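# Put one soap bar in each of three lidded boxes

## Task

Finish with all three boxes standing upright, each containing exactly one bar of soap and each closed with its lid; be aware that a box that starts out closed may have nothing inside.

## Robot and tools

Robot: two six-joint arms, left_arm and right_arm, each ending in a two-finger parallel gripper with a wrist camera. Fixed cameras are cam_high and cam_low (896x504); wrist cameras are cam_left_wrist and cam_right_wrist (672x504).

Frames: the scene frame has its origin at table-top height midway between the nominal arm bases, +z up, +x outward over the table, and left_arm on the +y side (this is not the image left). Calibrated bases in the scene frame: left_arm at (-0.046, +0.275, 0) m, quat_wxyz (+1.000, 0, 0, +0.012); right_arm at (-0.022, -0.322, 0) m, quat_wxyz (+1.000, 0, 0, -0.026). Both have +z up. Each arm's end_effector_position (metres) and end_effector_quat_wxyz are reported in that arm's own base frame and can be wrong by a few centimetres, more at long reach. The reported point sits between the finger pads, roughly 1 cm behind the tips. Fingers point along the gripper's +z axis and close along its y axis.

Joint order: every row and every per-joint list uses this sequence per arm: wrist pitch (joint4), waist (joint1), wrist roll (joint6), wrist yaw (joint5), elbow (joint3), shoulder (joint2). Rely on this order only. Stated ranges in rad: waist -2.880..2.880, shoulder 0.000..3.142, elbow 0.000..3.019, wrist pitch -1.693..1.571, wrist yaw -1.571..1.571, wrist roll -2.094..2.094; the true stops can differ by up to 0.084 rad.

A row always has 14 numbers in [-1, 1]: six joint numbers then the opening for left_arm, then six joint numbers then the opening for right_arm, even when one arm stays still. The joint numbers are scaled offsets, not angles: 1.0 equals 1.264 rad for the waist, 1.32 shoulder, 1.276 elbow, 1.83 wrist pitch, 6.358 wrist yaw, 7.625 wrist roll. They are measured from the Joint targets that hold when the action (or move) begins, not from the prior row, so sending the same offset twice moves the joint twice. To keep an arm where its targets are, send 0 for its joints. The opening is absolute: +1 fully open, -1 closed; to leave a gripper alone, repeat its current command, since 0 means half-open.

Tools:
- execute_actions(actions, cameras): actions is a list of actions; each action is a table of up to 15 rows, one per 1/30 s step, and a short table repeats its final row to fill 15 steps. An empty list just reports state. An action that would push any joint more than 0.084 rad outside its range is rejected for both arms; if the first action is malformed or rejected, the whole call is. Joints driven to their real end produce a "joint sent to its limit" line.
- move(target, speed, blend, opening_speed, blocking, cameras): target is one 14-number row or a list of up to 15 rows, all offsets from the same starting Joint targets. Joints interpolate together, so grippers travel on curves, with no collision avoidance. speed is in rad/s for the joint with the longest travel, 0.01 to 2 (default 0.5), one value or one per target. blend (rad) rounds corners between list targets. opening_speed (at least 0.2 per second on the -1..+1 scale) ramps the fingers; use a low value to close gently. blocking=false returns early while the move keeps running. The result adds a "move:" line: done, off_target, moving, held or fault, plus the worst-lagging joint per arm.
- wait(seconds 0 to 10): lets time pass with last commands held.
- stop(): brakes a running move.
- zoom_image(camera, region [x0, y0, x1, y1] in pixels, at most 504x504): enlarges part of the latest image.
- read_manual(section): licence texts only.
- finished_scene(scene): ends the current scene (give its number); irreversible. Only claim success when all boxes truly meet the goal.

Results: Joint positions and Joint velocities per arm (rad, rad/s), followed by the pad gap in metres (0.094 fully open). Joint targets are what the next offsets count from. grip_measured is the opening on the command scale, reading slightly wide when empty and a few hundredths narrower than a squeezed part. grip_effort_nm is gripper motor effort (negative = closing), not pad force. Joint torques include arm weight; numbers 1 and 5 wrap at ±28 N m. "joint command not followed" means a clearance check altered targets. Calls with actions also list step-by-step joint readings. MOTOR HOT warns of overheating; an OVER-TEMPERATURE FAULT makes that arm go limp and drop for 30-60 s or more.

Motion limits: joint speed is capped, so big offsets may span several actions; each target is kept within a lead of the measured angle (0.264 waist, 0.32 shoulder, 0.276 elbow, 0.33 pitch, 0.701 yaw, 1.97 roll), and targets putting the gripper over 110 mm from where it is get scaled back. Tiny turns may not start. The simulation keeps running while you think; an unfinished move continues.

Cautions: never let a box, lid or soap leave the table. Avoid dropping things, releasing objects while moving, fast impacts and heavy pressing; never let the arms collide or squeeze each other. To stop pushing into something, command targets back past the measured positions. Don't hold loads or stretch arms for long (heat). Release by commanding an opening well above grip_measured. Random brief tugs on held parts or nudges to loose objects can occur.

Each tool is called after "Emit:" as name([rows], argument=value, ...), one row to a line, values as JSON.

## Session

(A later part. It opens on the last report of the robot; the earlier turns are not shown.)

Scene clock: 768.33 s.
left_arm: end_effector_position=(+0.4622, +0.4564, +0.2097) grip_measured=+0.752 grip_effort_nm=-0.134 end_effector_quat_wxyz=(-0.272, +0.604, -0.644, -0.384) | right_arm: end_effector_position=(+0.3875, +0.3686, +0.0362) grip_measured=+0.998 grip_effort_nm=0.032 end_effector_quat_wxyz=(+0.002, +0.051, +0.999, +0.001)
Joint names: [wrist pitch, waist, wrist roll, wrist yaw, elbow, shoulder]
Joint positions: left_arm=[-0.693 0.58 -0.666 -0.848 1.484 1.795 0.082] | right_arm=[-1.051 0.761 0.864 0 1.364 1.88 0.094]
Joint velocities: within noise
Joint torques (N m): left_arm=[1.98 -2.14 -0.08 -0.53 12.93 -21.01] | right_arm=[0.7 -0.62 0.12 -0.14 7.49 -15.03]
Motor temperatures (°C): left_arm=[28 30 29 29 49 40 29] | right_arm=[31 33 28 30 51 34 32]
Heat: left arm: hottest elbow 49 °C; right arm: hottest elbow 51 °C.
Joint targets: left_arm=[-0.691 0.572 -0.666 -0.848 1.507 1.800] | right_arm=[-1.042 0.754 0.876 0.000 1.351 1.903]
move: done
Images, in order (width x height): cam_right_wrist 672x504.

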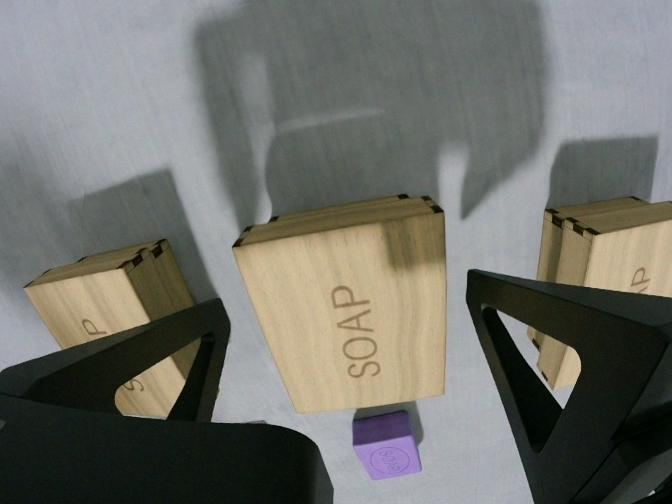

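Emit:
move([
  [0,0,0,0,0,0,0.75,0,0,0,0,0,0,0.2],
  [0,0,0,0,0,0,0.75,-0.0098,0,0,0,0.0494,-0.0242,0.2],
  [0,0,0,0,0,0,0.75,-0.0552,0,0,0,0.0815,-0.053,0.2],
  [0,0,0,0,0,0,0.75,-0.1142,0,0,0,0.1317,-0.0864,0.2],
], speed=[0.2,0.1,0.1,0.2], blend=[0,0,0.02,0], opening_speed=0.5, cameras=["cam_right_wrist","cam_low","cam_high"])

Emit:
zoom_image(camera="cam_low", region=[480, 210, 620, 320])

Emit:
zoom_image(camera="cam_high", region=[370, 190, 440, 290])

Emit:
zoom_image(camera="cam_right_wrist", region=[210, 130, 470, 390])

Scene clock: 791.17 s.
left_arm: end_effector_position=(+0.4622, +0.4564, +0.2097) grip_measured=+0.752 grip_effort_nm=-0.134 end_effector_quat_wxyz=(-0.272, +0.604, -0.644, -0.384) | right_arm: end_effector_position=(+0.3863, +0.3671, +0.1133) grip_measured=+0.362 grip_effort_nm=-1.082 end_effector_quat_wxyz=(-0.002, +0.052, +0.999, -0.002)
Joint names: [wrist pitch, waist, wrist roll, wrist yaw, elbow, shoulder]
Joint positions: left_arm=[-0.693 0.58 -0.666 -0.848 1.484 1.795 0.082] | right_arm=[-1.243 0.761 0.865 0 1.465 1.798 0.064]
Joint velocities: within noise
Joint torques (N m): left_arm=[1.98 -2.2 -0.08 -0.52 12.93 -21.07] | right_arm=[0.05 -0.56 0.11 -0.14 13.83 -17.67]
Motor temperatures (°C): left_arm=[28 29 29 29 50 40 29] | right_arm=[31 33 28 30 46 34 31]
Heat: left arm: hottest elbow 50 °C; right arm: hottest elbow 46 °C.
Joint targets: left_arm=[-0.691 0.572 -0.666 -0.848 1.507 1.800] | right_arm=[-1.251 0.754 0.876 0.000 1.519 1.789]
move: off_target (right_arm); right_arm: the elbow is farthest, 0.054 rad from its target
Images, in order (width x height): cam_high 896x504, cam_low 896x504, cam_right_wrist 672x504.

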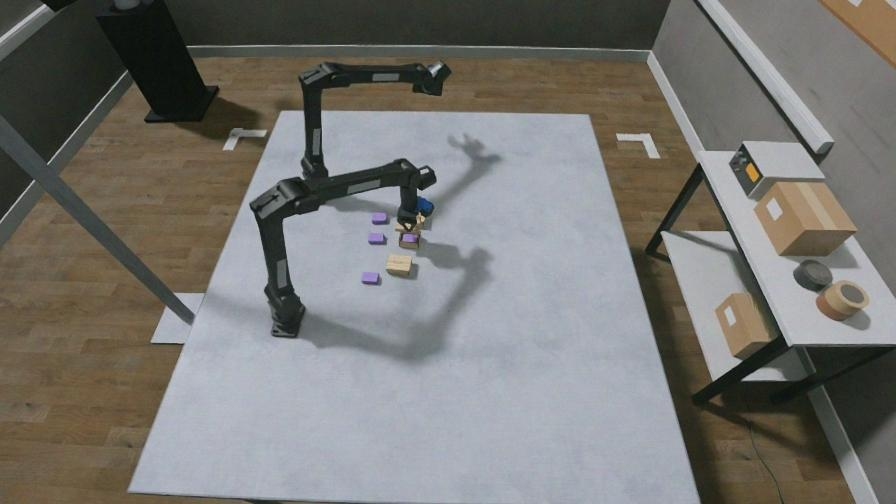

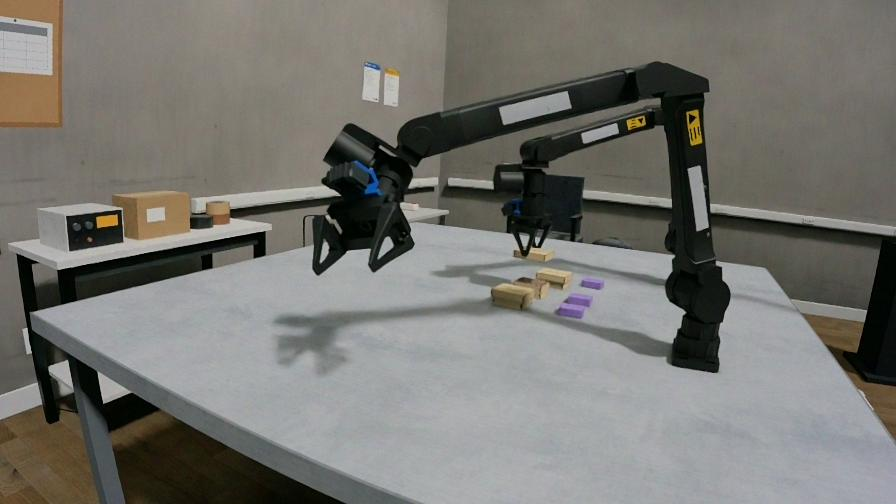

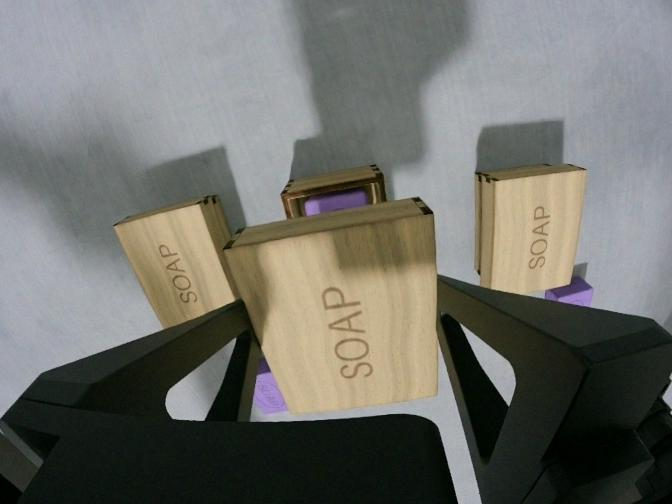

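Scaled by 3.600 from the camera's 896x504 image, which has a finer 1280x720 frame.

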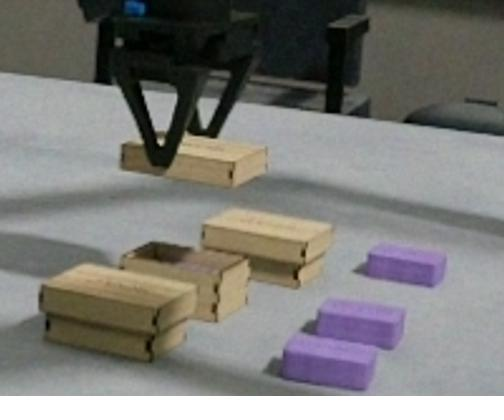

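Scaled by 5.040 from the camera's 896x504 image, which has a finer 1280x720 frame.

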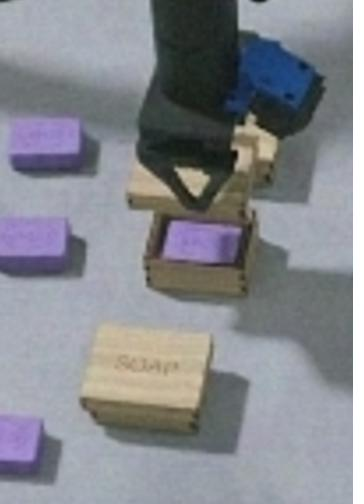

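Scaled by 1.938 from the camera's 672x504 image, which has a finer 960x720 frame.

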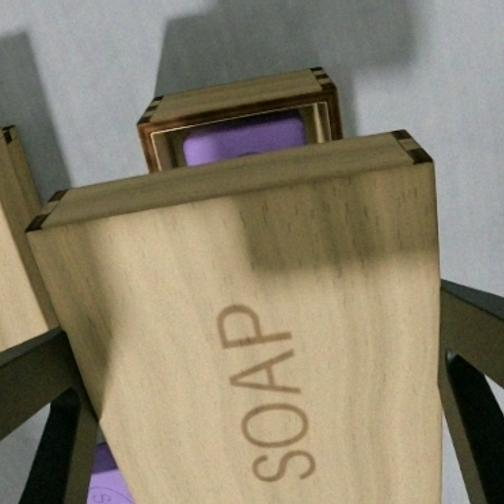

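Emit:
move([
  [0,0,0,0,0,0,0.75,0.0557,0,0,0,-0.0893,0.0462,0.2],
  [0,0,0,0,0,0,0.75,0.0978,0,0,0,-0.1207,0.0742,0.2],
], speed=[0.2,0.08], cameras=["cam_right_wrist","cam_low"])

Emit:
zoom_image(camera="cam_low", region=[500, 230, 580, 300])

Emit:
zoom_image(camera="cam_right_wrist", region=[210, 170, 470, 430])

Scene clock: 824.20 s.
left_arm: end_effector_position=(+0.4622, +0.4564, +0.2097) grip_measured=+0.752 grip_effort_nm=-0.134 end_effector_quat_wxyz=(-0.272, +0.604, -0.644, -0.384) | right_arm: end_effector_position=(+0.3882, +0.3689, +0.0514) grip_measured=+0.362 grip_effort_nm=-1.072 end_effector_quat_wxyz=(+0.003, +0.052, +0.999, +0.002)
Joint names: [wrist pitch, waist, wrist roll, wrist yaw, elbow, shoulder]
Joint positions: left_arm=[-0.693 0.58 -0.666 -0.848 1.484 1.795 0.082] | right_arm=[-1.083 0.761 0.865 0 1.38 1.861 0.064]
Joint velocities: within noise
Joint torques (N m): left_arm=[1.99 -2.14 -0.08 -0.52 12.94 -21.07] | right_arm=[0.77 -0.56 0.12 -0.13 7.49 -15.33]
Motor temperatures (°C): left_arm=[28 29 29 29 50 40 29] | right_arm=[31 33 28 30 51 36 32]
Heat: left arm: hottest elbow 50 °C; right arm: hottest elbow 51 °C.
Joint targets: left_arm=[-0.691 0.572 -0.666 -0.848 1.507 1.800] | right_arm=[-1.072 0.754 0.876 0.000 1.365 1.887]
move: done
Images, in order (width x height): cam_low 896x504, cam_right_wrist 672x504.

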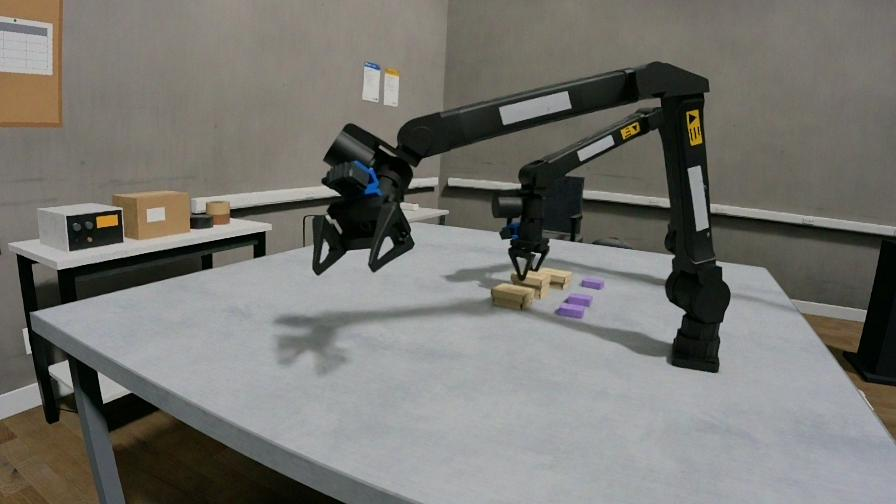

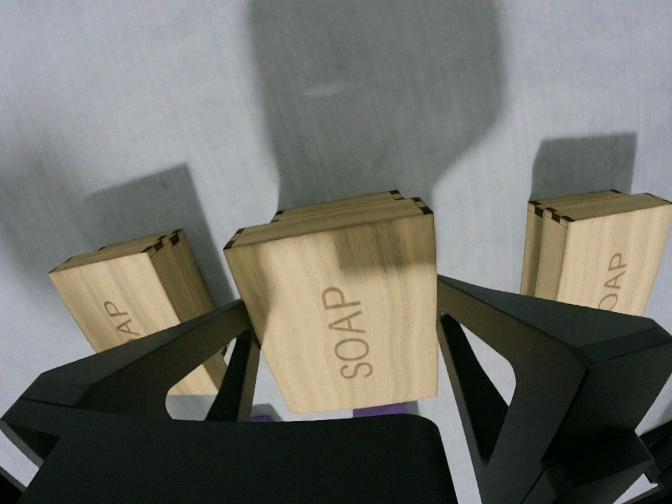

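Scaled by 6.300 from the camera's 896x504 image, which has a finer 1280x720 frame.

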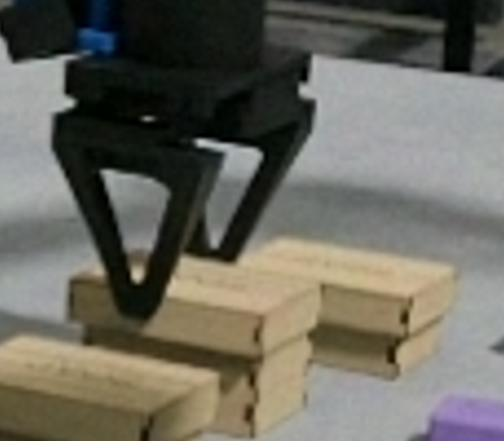

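Scaled by 1.938 from the camera's 672x504 image, which has a finer 960x720 frame.

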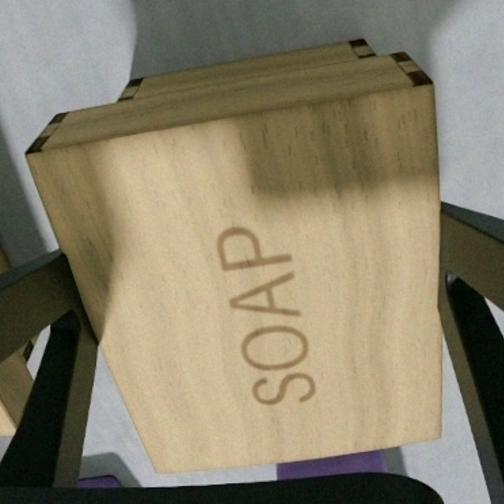

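Emit:
move(target=[0,0,0,0,0,0,0.75,0.0164,0,0,0,-0.011,0.0136,0.2], speed=0.04, cameras=["cam_right_wrist","cam_low"])

Emit:
zoom_image(camera="cam_low", region=[500, 230, 580, 300])

Emit:
zoom_image(camera="cam_right_wrist", region=[210, 170, 470, 430])

Scene clock: 838.63 s.
left_arm: end_effector_position=(+0.4622, +0.4564, +0.2097) grip_measured=+0.752 grip_effort_nm=-0.134 end_effector_quat_wxyz=(-0.272, +0.604, -0.644, -0.384) | right_arm: end_effector_position=(+0.3890, +0.3697, +0.0507) grip_measured=+0.362 grip_effort_nm=-1.067 end_effector_quat_wxyz=(+0.005, +0.053, +0.999, +0.005)
Joint names: [wrist pitch, waist, wrist roll, wrist yaw, elbow, shoulder]
Joint positions: left_arm=[-0.693 0.58 -0.666 -0.848 1.484 1.795 0.082] | right_arm=[-1.075 0.761 0.866 0 1.378 1.861 0.064]
Joint velocities: within noise
Joint torques (N m): left_arm=[1.98 -2.2 -0.09 -0.53 12.94 -21.01] | right_arm=[1.59 -0.5 0.13 -0.15 6.5 -13.74]
Motor temperatures (°C): left_arm=[28 29 29 29 50 40 29] | right_arm=[31 33 28 30 47 35 32]
Heat: left arm: hottest elbow 50 °C; right arm: hottest elbow 47 °C.
Joint targets: left_arm=[-0.691 0.572 -0.666 -0.848 1.507 1.800] | right_arm=[-1.042 0.754 0.876 0.000 1.351 1.905]
move: off_target (right_arm); right_arm: the shoulder is farthest, 0.044 rad from its target
Images, in order (width x height): cam_low 896x504, cam_right_wrist 672x504.

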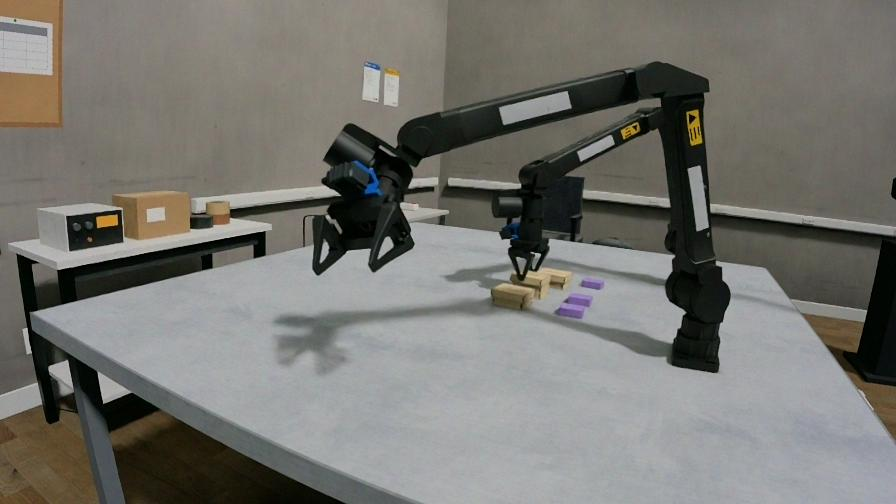

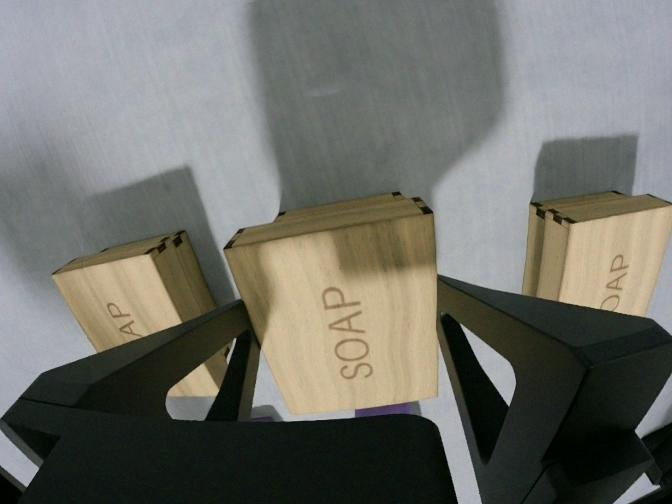

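Scaled by 6.300 from the camera's 896x504 image, which has a finer 1280x720 frame.

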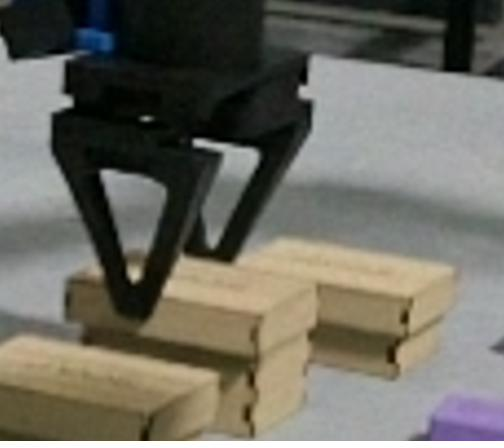

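Scaled by 1.938 from the camera's 672x504 image, which has a finer 960x720 frame.

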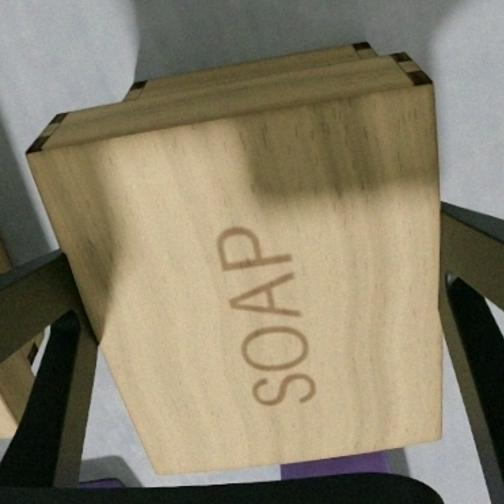

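Emit:
move([
  [0,0,0,0,0,0,0.75,-0.023,0,0,0,0.0603,-0.0402,0.2],
  [0,0,0,0,0,0,0.75,-0.0503,0,0,0,0.0768,-0.0523,0.2],
  [0,0,0,0,0,0,0.75,-0.0328,0,0,0,0.0219,-0.0258,0.2],
  [0,0,0,0,0,0,0.75,-0.0153,0,0,0,0.0086,-0.0121,0.2],
], speed=[0.1,0.1,0.1,0.05], cameras=["cam_right_wrist","cam_low"])

Emit:
zoom_image(camera="cam_low", region=[500, 230, 580, 300])

Emit:
zoom_image(camera="cam_right_wrist", region=[210, 170, 470, 430])

Scene clock: 866.87 s.
left_arm: end_effector_position=(+0.4622, +0.4564, +0.2097) grip_measured=+0.752 grip_effort_nm=-0.129 end_effector_quat_wxyz=(-0.272, +0.604, -0.644, -0.384) | right_arm: end_effector_position=(+0.3880, +0.3688, +0.0514) grip_measured=+0.362 grip_effort_nm=-1.072 end_effector_quat_wxyz=(+0.003, +0.053, +0.999, +0.003)
Joint names: [wrist pitch, waist, wrist roll, wrist yaw, elbow, shoulder]
Joint positions: left_arm=[-0.693 0.58 -0.666 -0.848 1.484 1.795 0.082] | right_arm=[-1.081 0.761 0.867 0 1.378 1.86 0.064]
Joint velocities: within noise
Joint torques (N m): left_arm=[1.98 -2.2 -0.08 -0.53 12.94 -21.07] | right_arm=[0.77 -0.5 0.11 -0.14 7.39 -14.92]
Motor temperatures (°C): left_arm=[28 29 29 29 50 40 29] | right_arm=[31 33 28 30 44 35 33]
Heat: left arm: hottest elbow 50 °C; right arm: hottest elbow 44 °C.
Joint targets: left_arm=[-0.691 0.572 -0.666 -0.848 1.507 1.800] | right_arm=[-1.070 0.754 0.876 0.000 1.362 1.889]
move: done
Images, in order (width x height): cam_low 896x504, cam_right_wrist 672x504.

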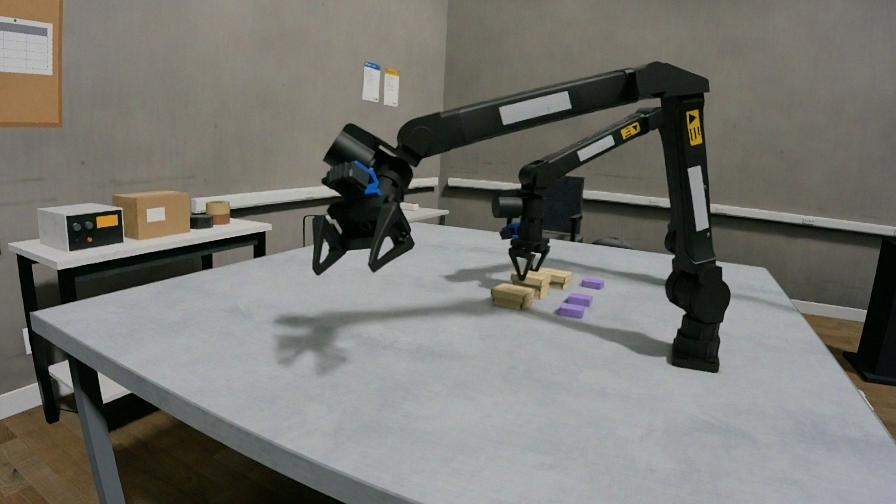

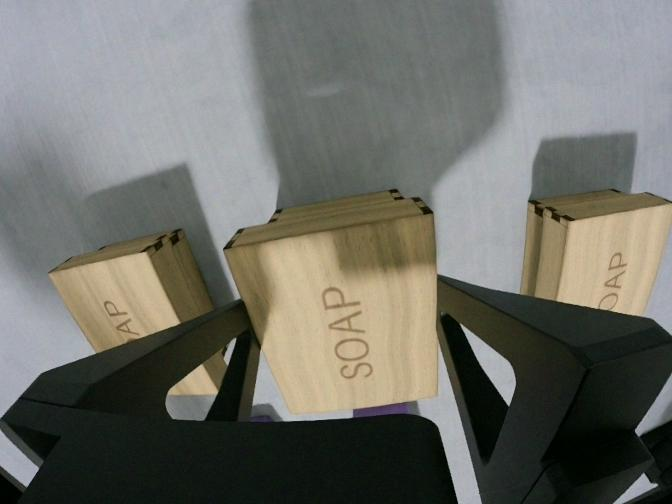

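Scaled by 6.300 from the camera's 896x504 image, which has a finer 1280x720 frame.

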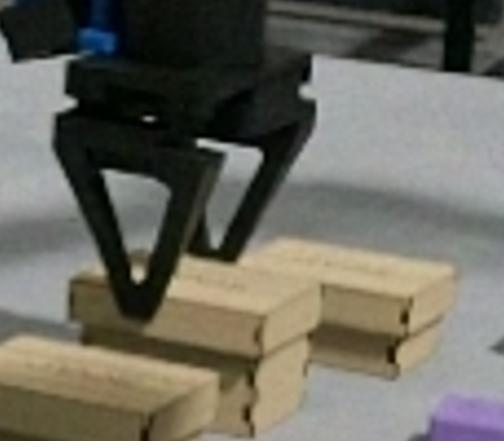

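Scaled by 1.938 from the camera's 672x504 image, which has a finer 960x720 frame.

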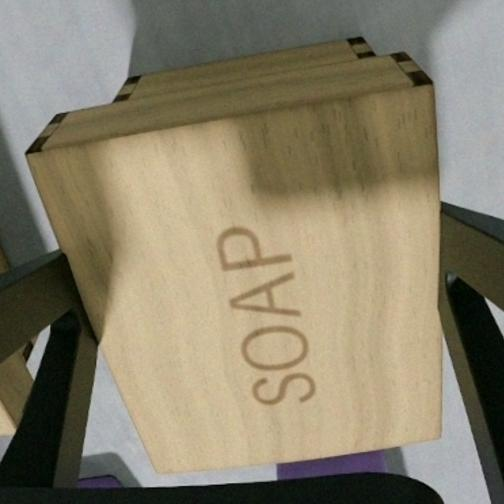

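Emit:
move([
  [0,0,0,0,0,0,0.75,0,-0.006,0,0,0,0.015,0.2],
  [0,0,0,0,0,0,0.75,0,-0.006,0,0,0,0.03,0.2],
], speed=0.1, cameras=["cam_low","cam_right_wrist"])

Emit:
zoom_image(camera="cam_low", region=[500, 230, 580, 300])

Scene clock: 954.77 s.
left_arm: end_effector_position=(+0.4622, +0.4564, +0.2097) grip_measured=+0.752 grip_effort_nm=-0.129 end_effector_quat_wxyz=(-0.272, +0.604, -0.644, -0.384) | right_arm: end_effector_position=(+0.3882, +0.3684, +0.0506) grip_measured=+0.362 grip_effort_nm=-1.077 end_effector_quat_wxyz=(+0.002, +0.053, +0.999, +0.002)
Joint names: [wrist pitch, waist, wrist roll, wrist yaw, elbow, shoulder]
Joint positions: left_arm=[-0.693 0.58 -0.666 -0.848 1.484 1.795 0.082] | right_arm=[-1.081 0.76 0.867 0 1.378 1.861 0.064]
Joint velocities: within noise
Joint torques (N m): left_arm=[1.98 -2.2 -0.09 -0.53 12.94 -21.01] | right_arm=[0.77 -1.14 0.1 -0.12 7.38 -12.04]
Motor temperatures (°C): left_arm=[28 29 29 29 51 41 29] | right_arm=[31 33 28 30 42 36 33]
Heat: left arm: hottest elbow 51 °C; right arm: hottest elbow 42 °C.
Joint targets: left_arm=[-0.691 0.572 -0.666 -0.848 1.507 1.800] | right_arm=[-1.070 0.746 0.876 0.000 1.362 1.928]
move: off_target (right_arm); right_arm: the shoulder is farthest, 0.068 rad from its target
Images, in order (width x height): cam_low 896x504, cam_right_wrist 672x504.

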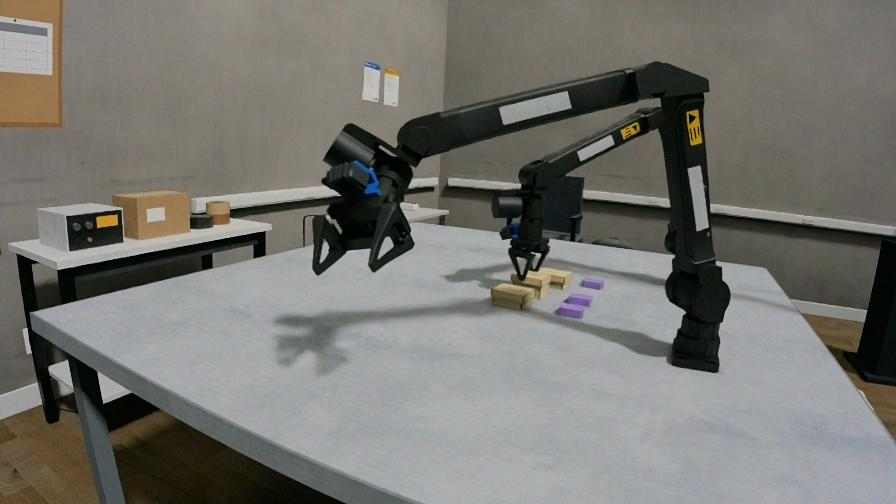

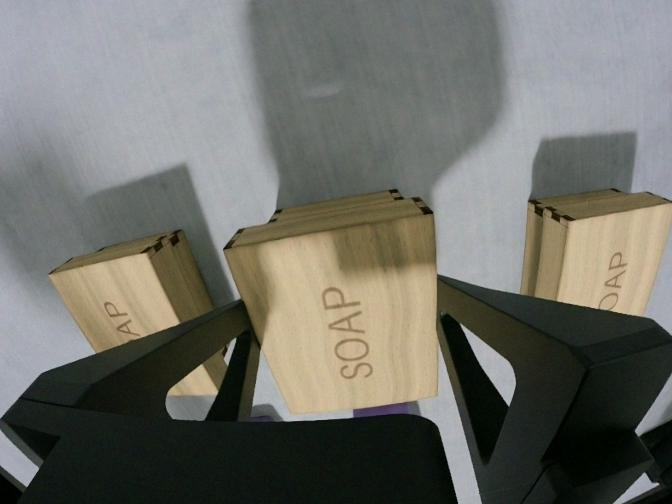

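Scaled by 6.300 from the camera's 896x504 image, which has a finer 1280x720 frame.

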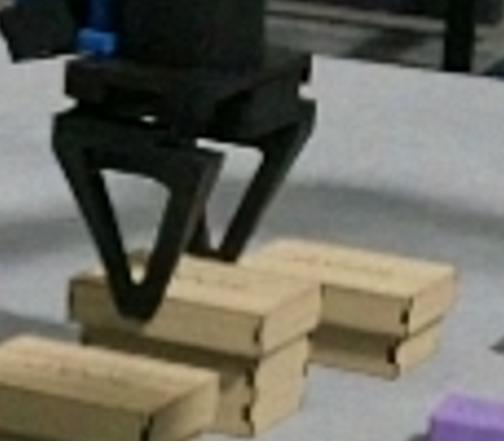

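Emit:
zoom_image(camera="cam_right_wrist", region=[210, 170, 470, 430])

Scaled by 1.938 from the camera's 672x504 image, which has a finer 960x720 frame.

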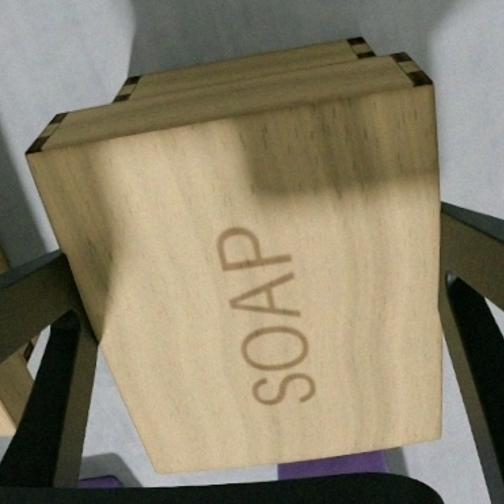

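Emit:
move([
  [0,0,0,0,0,0,0.75,-0.005,0.003,0,0,0.04,-0.062,0.2],
], speed=0.1, cameras=[])

Scene clock: 998.63 s.
left_arm: end_effector_position=(+0.4622, +0.4564, +0.2097) grip_measured=+0.752 grip_effort_nm=-0.129 end_effector_quat_wxyz=(-0.272, +0.604, -0.644, -0.384) | right_arm: end_effector_position=(+0.3884, +0.3684, +0.0516) grip_measured=+0.362 grip_effort_nm=-1.077 end_effector_quat_wxyz=(+0.003, +0.053, +0.999, +0.003)
Joint names: [wrist pitch, waist, wrist roll, wrist yaw, elbow, shoulder]
Joint positions: left_arm=[-0.693 0.58 -0.666 -0.848 1.484 1.795 0.082] | right_arm=[-1.081 0.76 0.867 0 1.378 1.859 0.064]
Joint velocities: within noise
Joint torques (N m): left_arm=[1.98 -2.2 -0.08 -0.52 12.93 -21.07] | right_arm=[0.46 -0.73 0.1 -0.11 11.64 -18.08]
Motor temperatures (°C): left_arm=[27 29 29 29 51 41 29] | right_arm=[31 33 28 30 41 33 33]
Heat: left arm: hottest elbow 51 °C; right arm: hottest elbow 41 °C.
Joint targets: left_arm=[-0.691 0.572 -0.666 -0.848 1.507 1.800] | right_arm=[-1.079 0.750 0.876 0.000 1.413 1.847]
move: done
No camera images: "cameras" was empty.

Emit:
move([
  [0,0,0,0,0,0,0.75,0,-0.003,0,0,0,0,0.2],
], speed=0.1, cameras=[])

Scene clock: 1012.57 s.
left_arm: end_effector_position=(+0.4622, +0.4564, +0.2097) grip_measured=+0.752 grip_effort_nm=-0.139 end_effector_quat_wxyz=(-0.272, +0.604, -0.644, -0.384) | right_arm: end_effector_position=(+0.3901, +0.3666, +0.0516) grip_measured=+0.362 grip_effort_nm=-1.072 end_effector_quat_wxyz=(+0.003, +0.056, +0.998, +0.003)
Joint names: [wrist pitch, waist, wrist roll, wrist yaw, elbow, shoulder]
Joint positions: left_arm=[-0.693 0.58 -0.666 -0.848 1.484 1.795 0.082] | right_arm=[-1.081 0.755 0.867 0 1.378 1.859 0.064]
Joint velocities: within noise
Joint torques (N m): left_arm=[1.98 -2.2 -0.09 -0.53 12.93 -21.01] | right_arm=[0.46 -0.67 0.1 -0.11 11.67 -18.2]
Motor temperatures (°C): left_arm=[27 29 29 29 51 41 29] | right_arm=[31 33 28 30 43 35 33]
Heat: left arm: hottest elbow 51 °C; right arm: hottest elbow 43 °C.
Joint targets: left_arm=[-0.691 0.572 -0.666 -0.848 1.507 1.800] | right_arm=[-1.079 0.746 0.876 0.000 1.413 1.847]
move: done
No camera images: "cameras" was empty.

Emit:
move([
  [0,0,0,0,0,0,0.75,0.005,0,0,0,-0.035,0.04,0.2],
  [0,0,0,0,0,0,0.75,0.005,0,0,0,-0.04,0.07,0.2],
], speed=0.1, cameras=["cam_low","cam_right_wrist"])

Emit:
zoom_image(camera="cam_right_wrist", region=[210, 170, 470, 430])

Emit:
zoom_image(camera="cam_low", region=[500, 230, 580, 300])

Scene clock: 1023.63 s.
left_arm: end_effector_position=(+0.4622, +0.4564, +0.2097) grip_measured=+0.752 grip_effort_nm=-0.120 end_effector_quat_wxyz=(-0.272, +0.604, -0.644, -0.384) | right_arm: end_effector_position=(+0.3897, +0.3659, +0.0456) grip_measured=+0.362 grip_effort_nm=-1.077 end_effector_quat_wxyz=(-0.002, +0.056, +0.998, +0.000)
Joint names: [wrist pitch, waist, wrist roll, wrist yaw, elbow, shoulder]
Joint positions: left_arm=[-0.693 0.58 -0.666 -0.848 1.484 1.795 0.082] | right_arm=[-1.08 0.754 0.867 -0.003 1.378 1.871 0.064]
Joint velocities: within noise
Joint torques (N m): left_arm=[1.98 -2.26 -0.08 -0.53 12.94 -21.07] | right_arm=[0.76 -0.56 0.1 0.01 7.32 -11.99]
Motor temperatures (°C): left_arm=[27 29 29 29 51 41 29] | right_arm=[31 33 28 30 44 36 33]
Heat: left arm: hottest elbow 51 °C; right arm: hottest elbow 44 °C.
Joint targets: left_arm=[-0.691 0.572 -0.666 -0.848 1.507 1.800] | right_arm=[-1.070 0.746 0.876 0.000 1.362 1.939]
move: off_target (right_arm); right_arm: the shoulder is farthest, 0.068 rad from its target
Images, in order (width x height): cam_low 896x504, cam_right_wrist 672x504.

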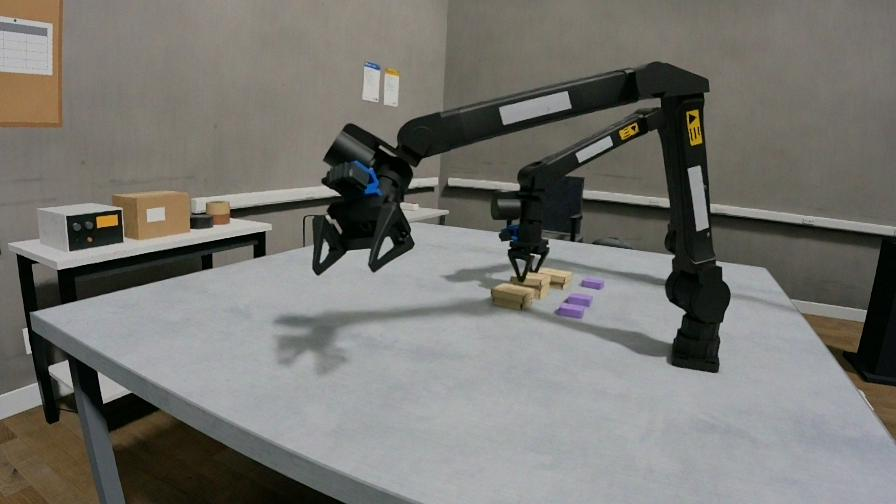

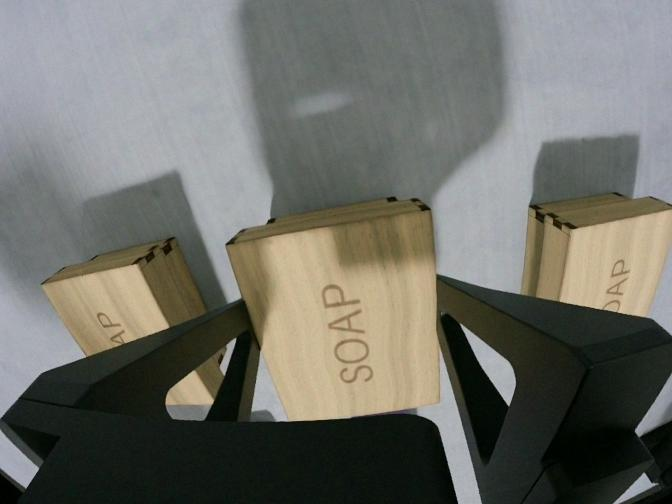

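Scaled by 1.938 from the camera's 672x504 image, which has a finer 960x720 frame.

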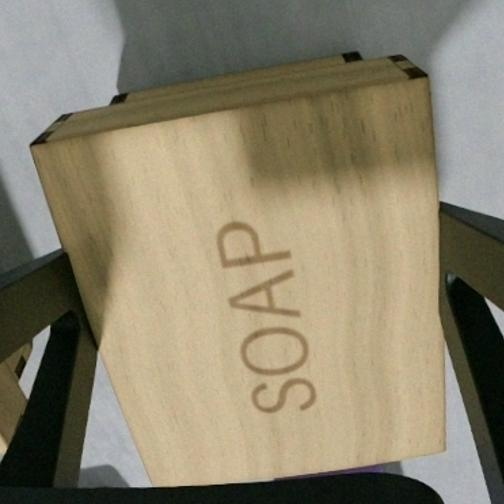

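Scaled by 6.300 from the camera's 896x504 image, which has a finer 1280x720 frame.

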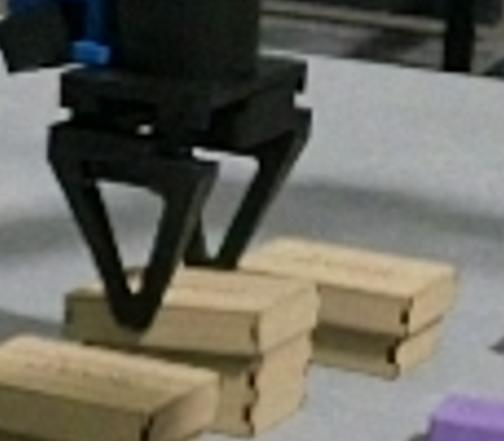

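Emit:
move([
  [0,0,0,0,0,0,0.75,0.015,0,0,0,-0.012,0.02,0.2],
  [0,0,0,0,0,0,0.75,0.02,0,0,0,-0.02,0.04,0.2],
], speed=0.1, cameras=["cam_low"])

Emit:
zoom_image(camera="cam_low", region=[500, 230, 580, 300])

Scene clock: 1031.87 s.
left_arm: end_effector_position=(+0.4622, +0.4564, +0.2097) grip_measured=+0.752 grip_effort_nm=-0.134 end_effector_quat_wxyz=(-0.272, +0.604, -0.644, -0.384) | right_arm: end_effector_position=(+0.3905, +0.3664, +0.0391) grip_measured=+0.362 grip_effort_nm=-1.067 end_effector_quat_wxyz=(-0.004, +0.057, +0.998, -0.001)
Joint names: [wrist pitch, waist, wrist roll, wrist yaw, elbow, shoulder]
Joint positions: left_arm=[-0.693 0.58 -0.666 -0.848 1.484 1.795 0.082] | right_arm=[-1.072 0.753 0.867 -0.004 1.378 1.884 0.064]
Joint velocities: within noise
Joint torques (N m): left_arm=[1.98 -2.2 -0.08 -0.53 12.94 -21.01] | right_arm=[1.77 -0.56 0.1 0.03 5.14 -8.94]
Motor temperatures (°C): left_arm=[27 29 29 29 51 41 29] | right_arm=[31 33 28 30 43 35 33]
Heat: left arm: hottest elbow 51 °C; right arm: hottest elbow 43 °C.
Joint targets: left_arm=[-0.691 0.572 -0.666 -0.848 1.507 1.800] | right_arm=[-1.033 0.746 0.876 -0.001 1.337 1.992]
move: off_target (right_arm); right_arm: the shoulder is farthest, 0.108 rad from its target
Images, in order (width x height): cam_low 896x504.

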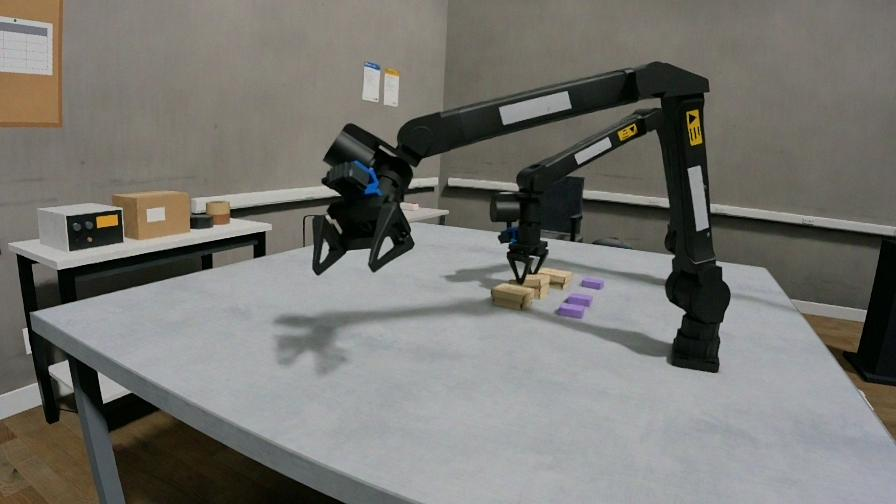

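Scaled by 6.300 from the camera's 896x504 image, which has a finer 1280x720 frame.

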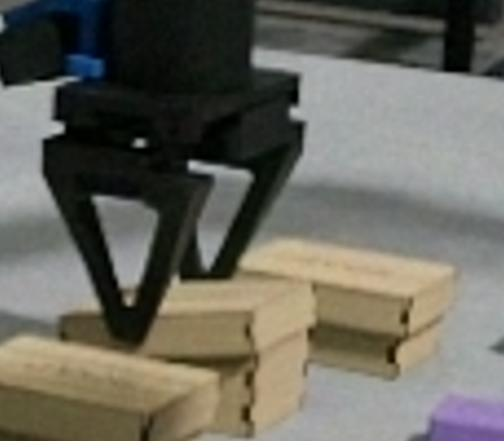

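Emit:
move([
  [0,0,0,0,0,0,0.75,-0.025,0,0,0,0,0,0.2],
  [0,0,0,0,0,0,0.75,-0.035,0,0,0,0,0.015,0.2],
], speed=0.1, cameras=["cam_low","cam_right_wrist"])

Emit:
zoom_image(camera="cam_low", region=[500, 230, 580, 300])

Scene clock: 1045.20 s.
left_arm: end_effector_position=(+0.4622, +0.4564, +0.2097) grip_measured=+0.752 grip_effort_nm=-0.134 end_effector_quat_wxyz=(-0.272, +0.604, -0.644, -0.384) | right_arm: end_effector_position=(+0.3891, +0.3654, +0.0382) grip_measured=+0.362 grip_effort_nm=-1.082 end_effector_quat_wxyz=(-0.008, +0.057, +0.998, -0.006)
Joint names: [wrist pitch, waist, wrist roll, wrist yaw, elbow, shoulder]
Joint positions: left_arm=[-0.693 0.58 -0.666 -0.848 1.484 1.795 0.082] | right_arm=[-1.085 0.753 0.867 -0.004 1.382 1.888 0.064]
Joint velocities: within noise
Joint torques (N m): left_arm=[1.96 -2.2 -0.08 -0.53 12.94 -21.01] | right_arm=[-0.12 -0.56 0.1 0.08 4.7 -7.71]
Motor temperatures (°C): left_arm=[27 29 29 29 51 41 29] | right_arm=[31 33 28 30 42 34 33]
Heat: left arm: hottest elbow 51 °C; right arm: hottest elbow 42 °C.
Joint targets: left_arm=[-0.691 0.572 -0.666 -0.848 1.507 1.800] | right_arm=[-1.097 0.746 0.876 0.000 1.337 2.011]
move: off_target (right_arm); right_arm: the shoulder is farthest, 0.124 rad from its target
Images, in order (width x height): cam_low 896x504, cam_right_wrist 672x504.

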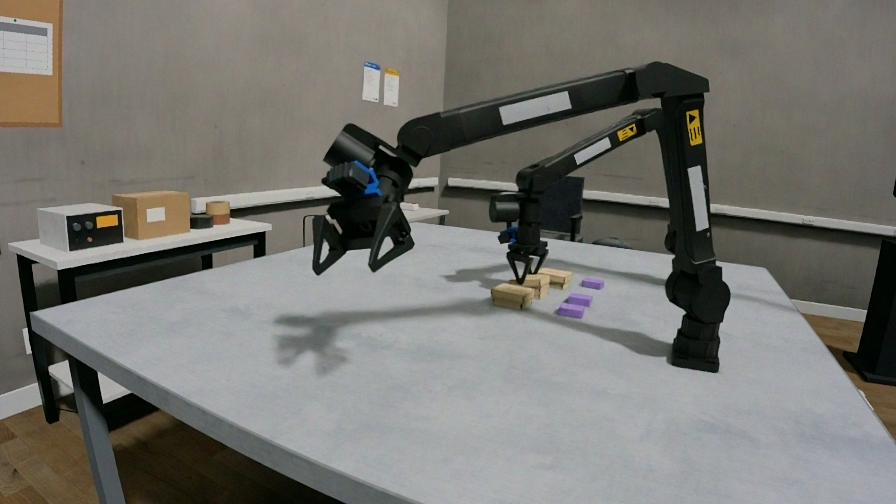

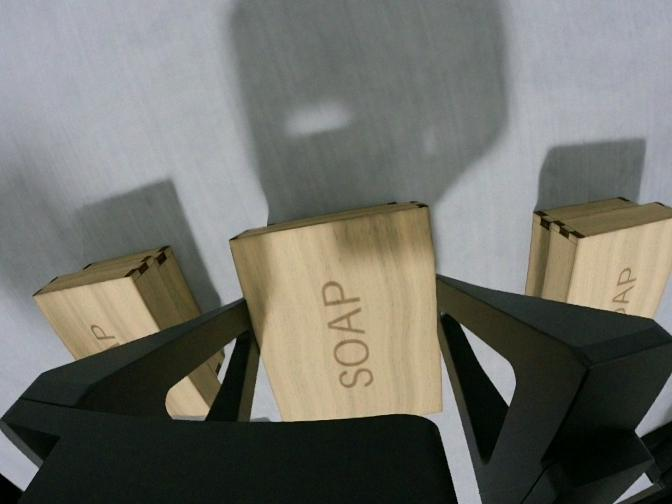

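Scaled by 6.300 from the camera's 896x504 image, which has a finer 1280x720 frame.

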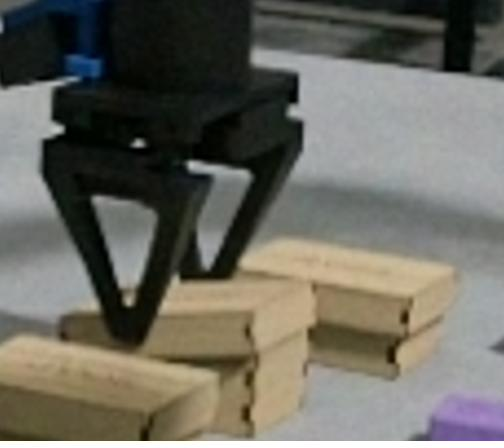

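Emit:
move([
  [0,0,0,0,0,0,0.75,-0.015,0,0,0,0,-0.02,0.2],
  [0,0,0,0,0,0,0.75,-0.025,0,0,0,0,0.015,0.2],
  [0,0,0,0,0,0,0.75,-0.03,0,0,0,0,0.025,0.2],
], speed=0.1, cameras=["cam_low"])

Emit:
zoom_image(camera="cam_low", region=[500, 230, 580, 300])

Scene clock: 1064.27 s.
left_arm: end_effector_position=(+0.4622, +0.4564, +0.2097) grip_measured=+0.752 grip_effort_nm=-0.134 end_effector_quat_wxyz=(-0.272, +0.604, -0.644, -0.384) | right_arm: end_effector_position=(+0.3873, +0.3641, +0.0377) grip_measured=+0.362 grip_effort_nm=-1.072 end_effector_quat_wxyz=(-0.022, +0.058, +0.998, -0.017)
Joint names: [wrist pitch, waist, wrist roll, wrist yaw, elbow, shoulder]
Joint positions: left_arm=[-0.693 0.58 -0.666 -0.848 1.484 1.795 0.082] | right_arm=[-1.127 0.753 0.869 -0.009 1.405 1.904 0.064]
Joint velocities: within noise
Joint torques (N m): left_arm=[1.96 -2.2 -0.08 -0.53 12.93 -21.07] | right_arm=[-0.47 -0.44 0.08 0.28 2.78 -6.53]
Motor temperatures (°C): left_arm=[27 29 29 29 51 41 29] | right_arm=[31 33 28 30 41 33 33]
Heat: left arm: hottest elbow 51 °C; right arm: hottest elbow 41 °C.
Joint targets: left_arm=[-0.691 0.572 -0.666 -0.848 1.507 1.800] | right_arm=[-1.152 0.746 0.876 0.000 1.337 2.045]
move: off_target (right_arm); right_arm: the shoulder is farthest, 0.140 rad from its target
Images, in order (width x height): cam_low 896x504.

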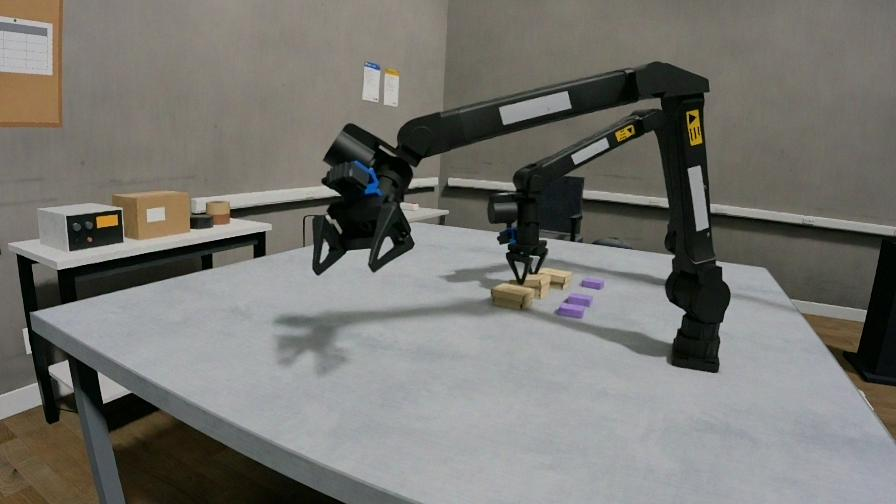

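Scaled by 6.300 from the camera's 896x504 image, which has a finer 1280x720 frame.

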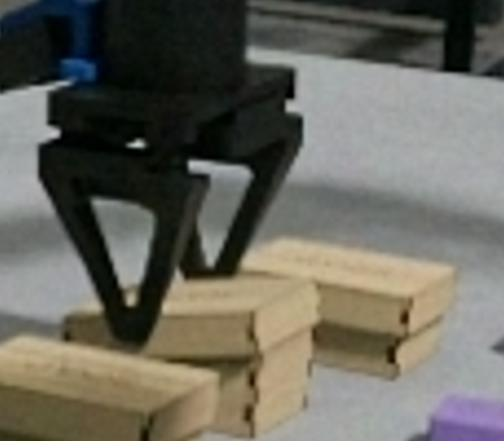

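Emit:
move([
  [0,0,0,0,0,0,0.75,0.0137,0,0,0,0.065,-0.115,0.2],
  [0,0,0,0,0,0,0.75,0.0137,0,0,0,0.065,-0.115,0.75],
], speed=0.1, opening_speed=0.5, cameras=["cam_low","cam_right_wrist"])

Emit:
zoom_image(camera="cam_low", region=[500, 230, 580, 300])

Scene clock: 1076.63 s.
left_arm: end_effector_position=(+0.4622, +0.4564, +0.2097) grip_measured=+0.752 grip_effort_nm=-0.129 end_effector_quat_wxyz=(-0.272, +0.604, -0.644, -0.384) | right_arm: end_effector_position=(+0.3892, +0.3643, +0.0425) grip_measured=+0.747 grip_effort_nm=0.042 end_effector_quat_wxyz=(-0.017, +0.059, +0.998, -0.016)
Joint names: [wrist pitch, waist, wrist roll, wrist yaw, elbow, shoulder]
Joint positions: left_arm=[-0.693 0.58 -0.666 -0.848 1.484 1.795 0.082] | right_arm=[-1.128 0.753 0.871 -0.002 1.407 1.897 0.082]
Joint velocities: within noise
Joint torques (N m): left_arm=[1.99 -2.2 -0.08 -0.53 12.96 -21.07] | right_arm=[0.31 -0.5 0.06 -0.04 9.58 -17.85]
Motor temperatures (°C): left_arm=[27 29 29 29 51 41 29] | right_arm=[31 33 28 30 41 33 33]
Heat: left arm: hottest elbow 51 °C; right arm: hottest elbow 41 °C.
Joint targets: left_arm=[-0.691 0.572 -0.666 -0.848 1.507 1.800] | right_arm=[-1.127 0.746 0.876 -0.001 1.420 1.893]
move: done
Images, in order (width x height): cam_low 896x504, cam_right_wrist 672x504.

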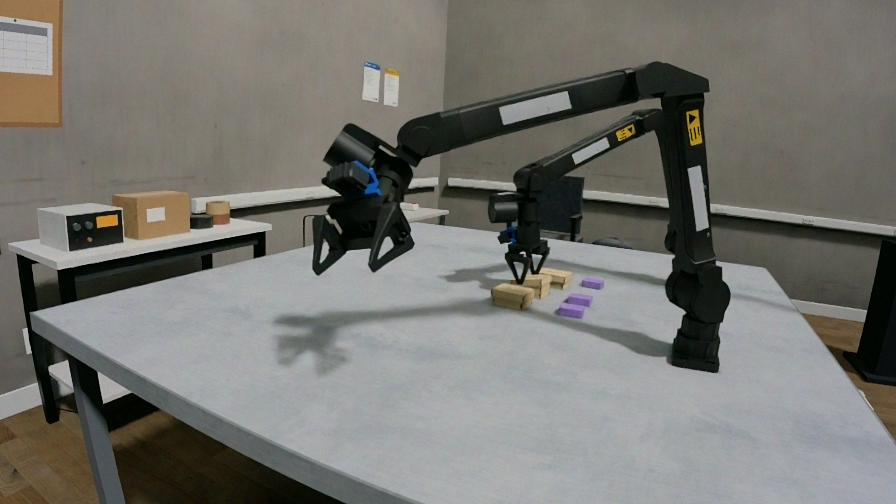

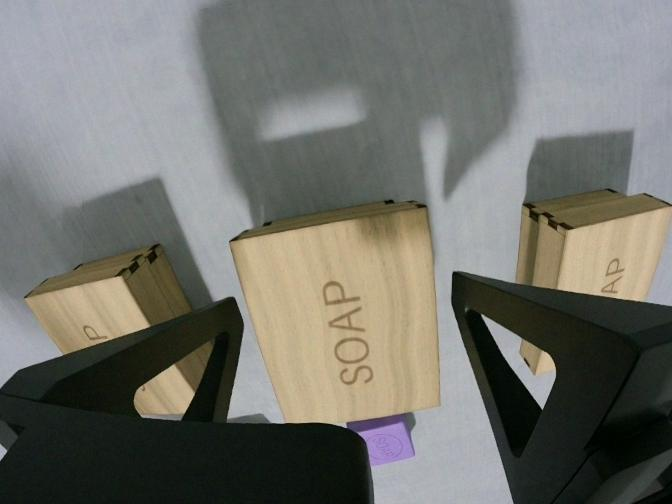

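Scaled by 6.300 from the camera's 896x504 image, which has a finer 1280x720 frame.

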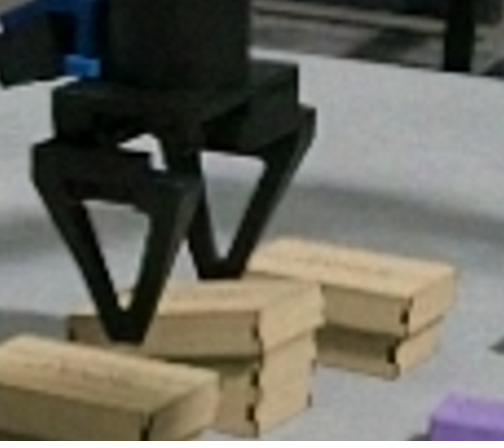

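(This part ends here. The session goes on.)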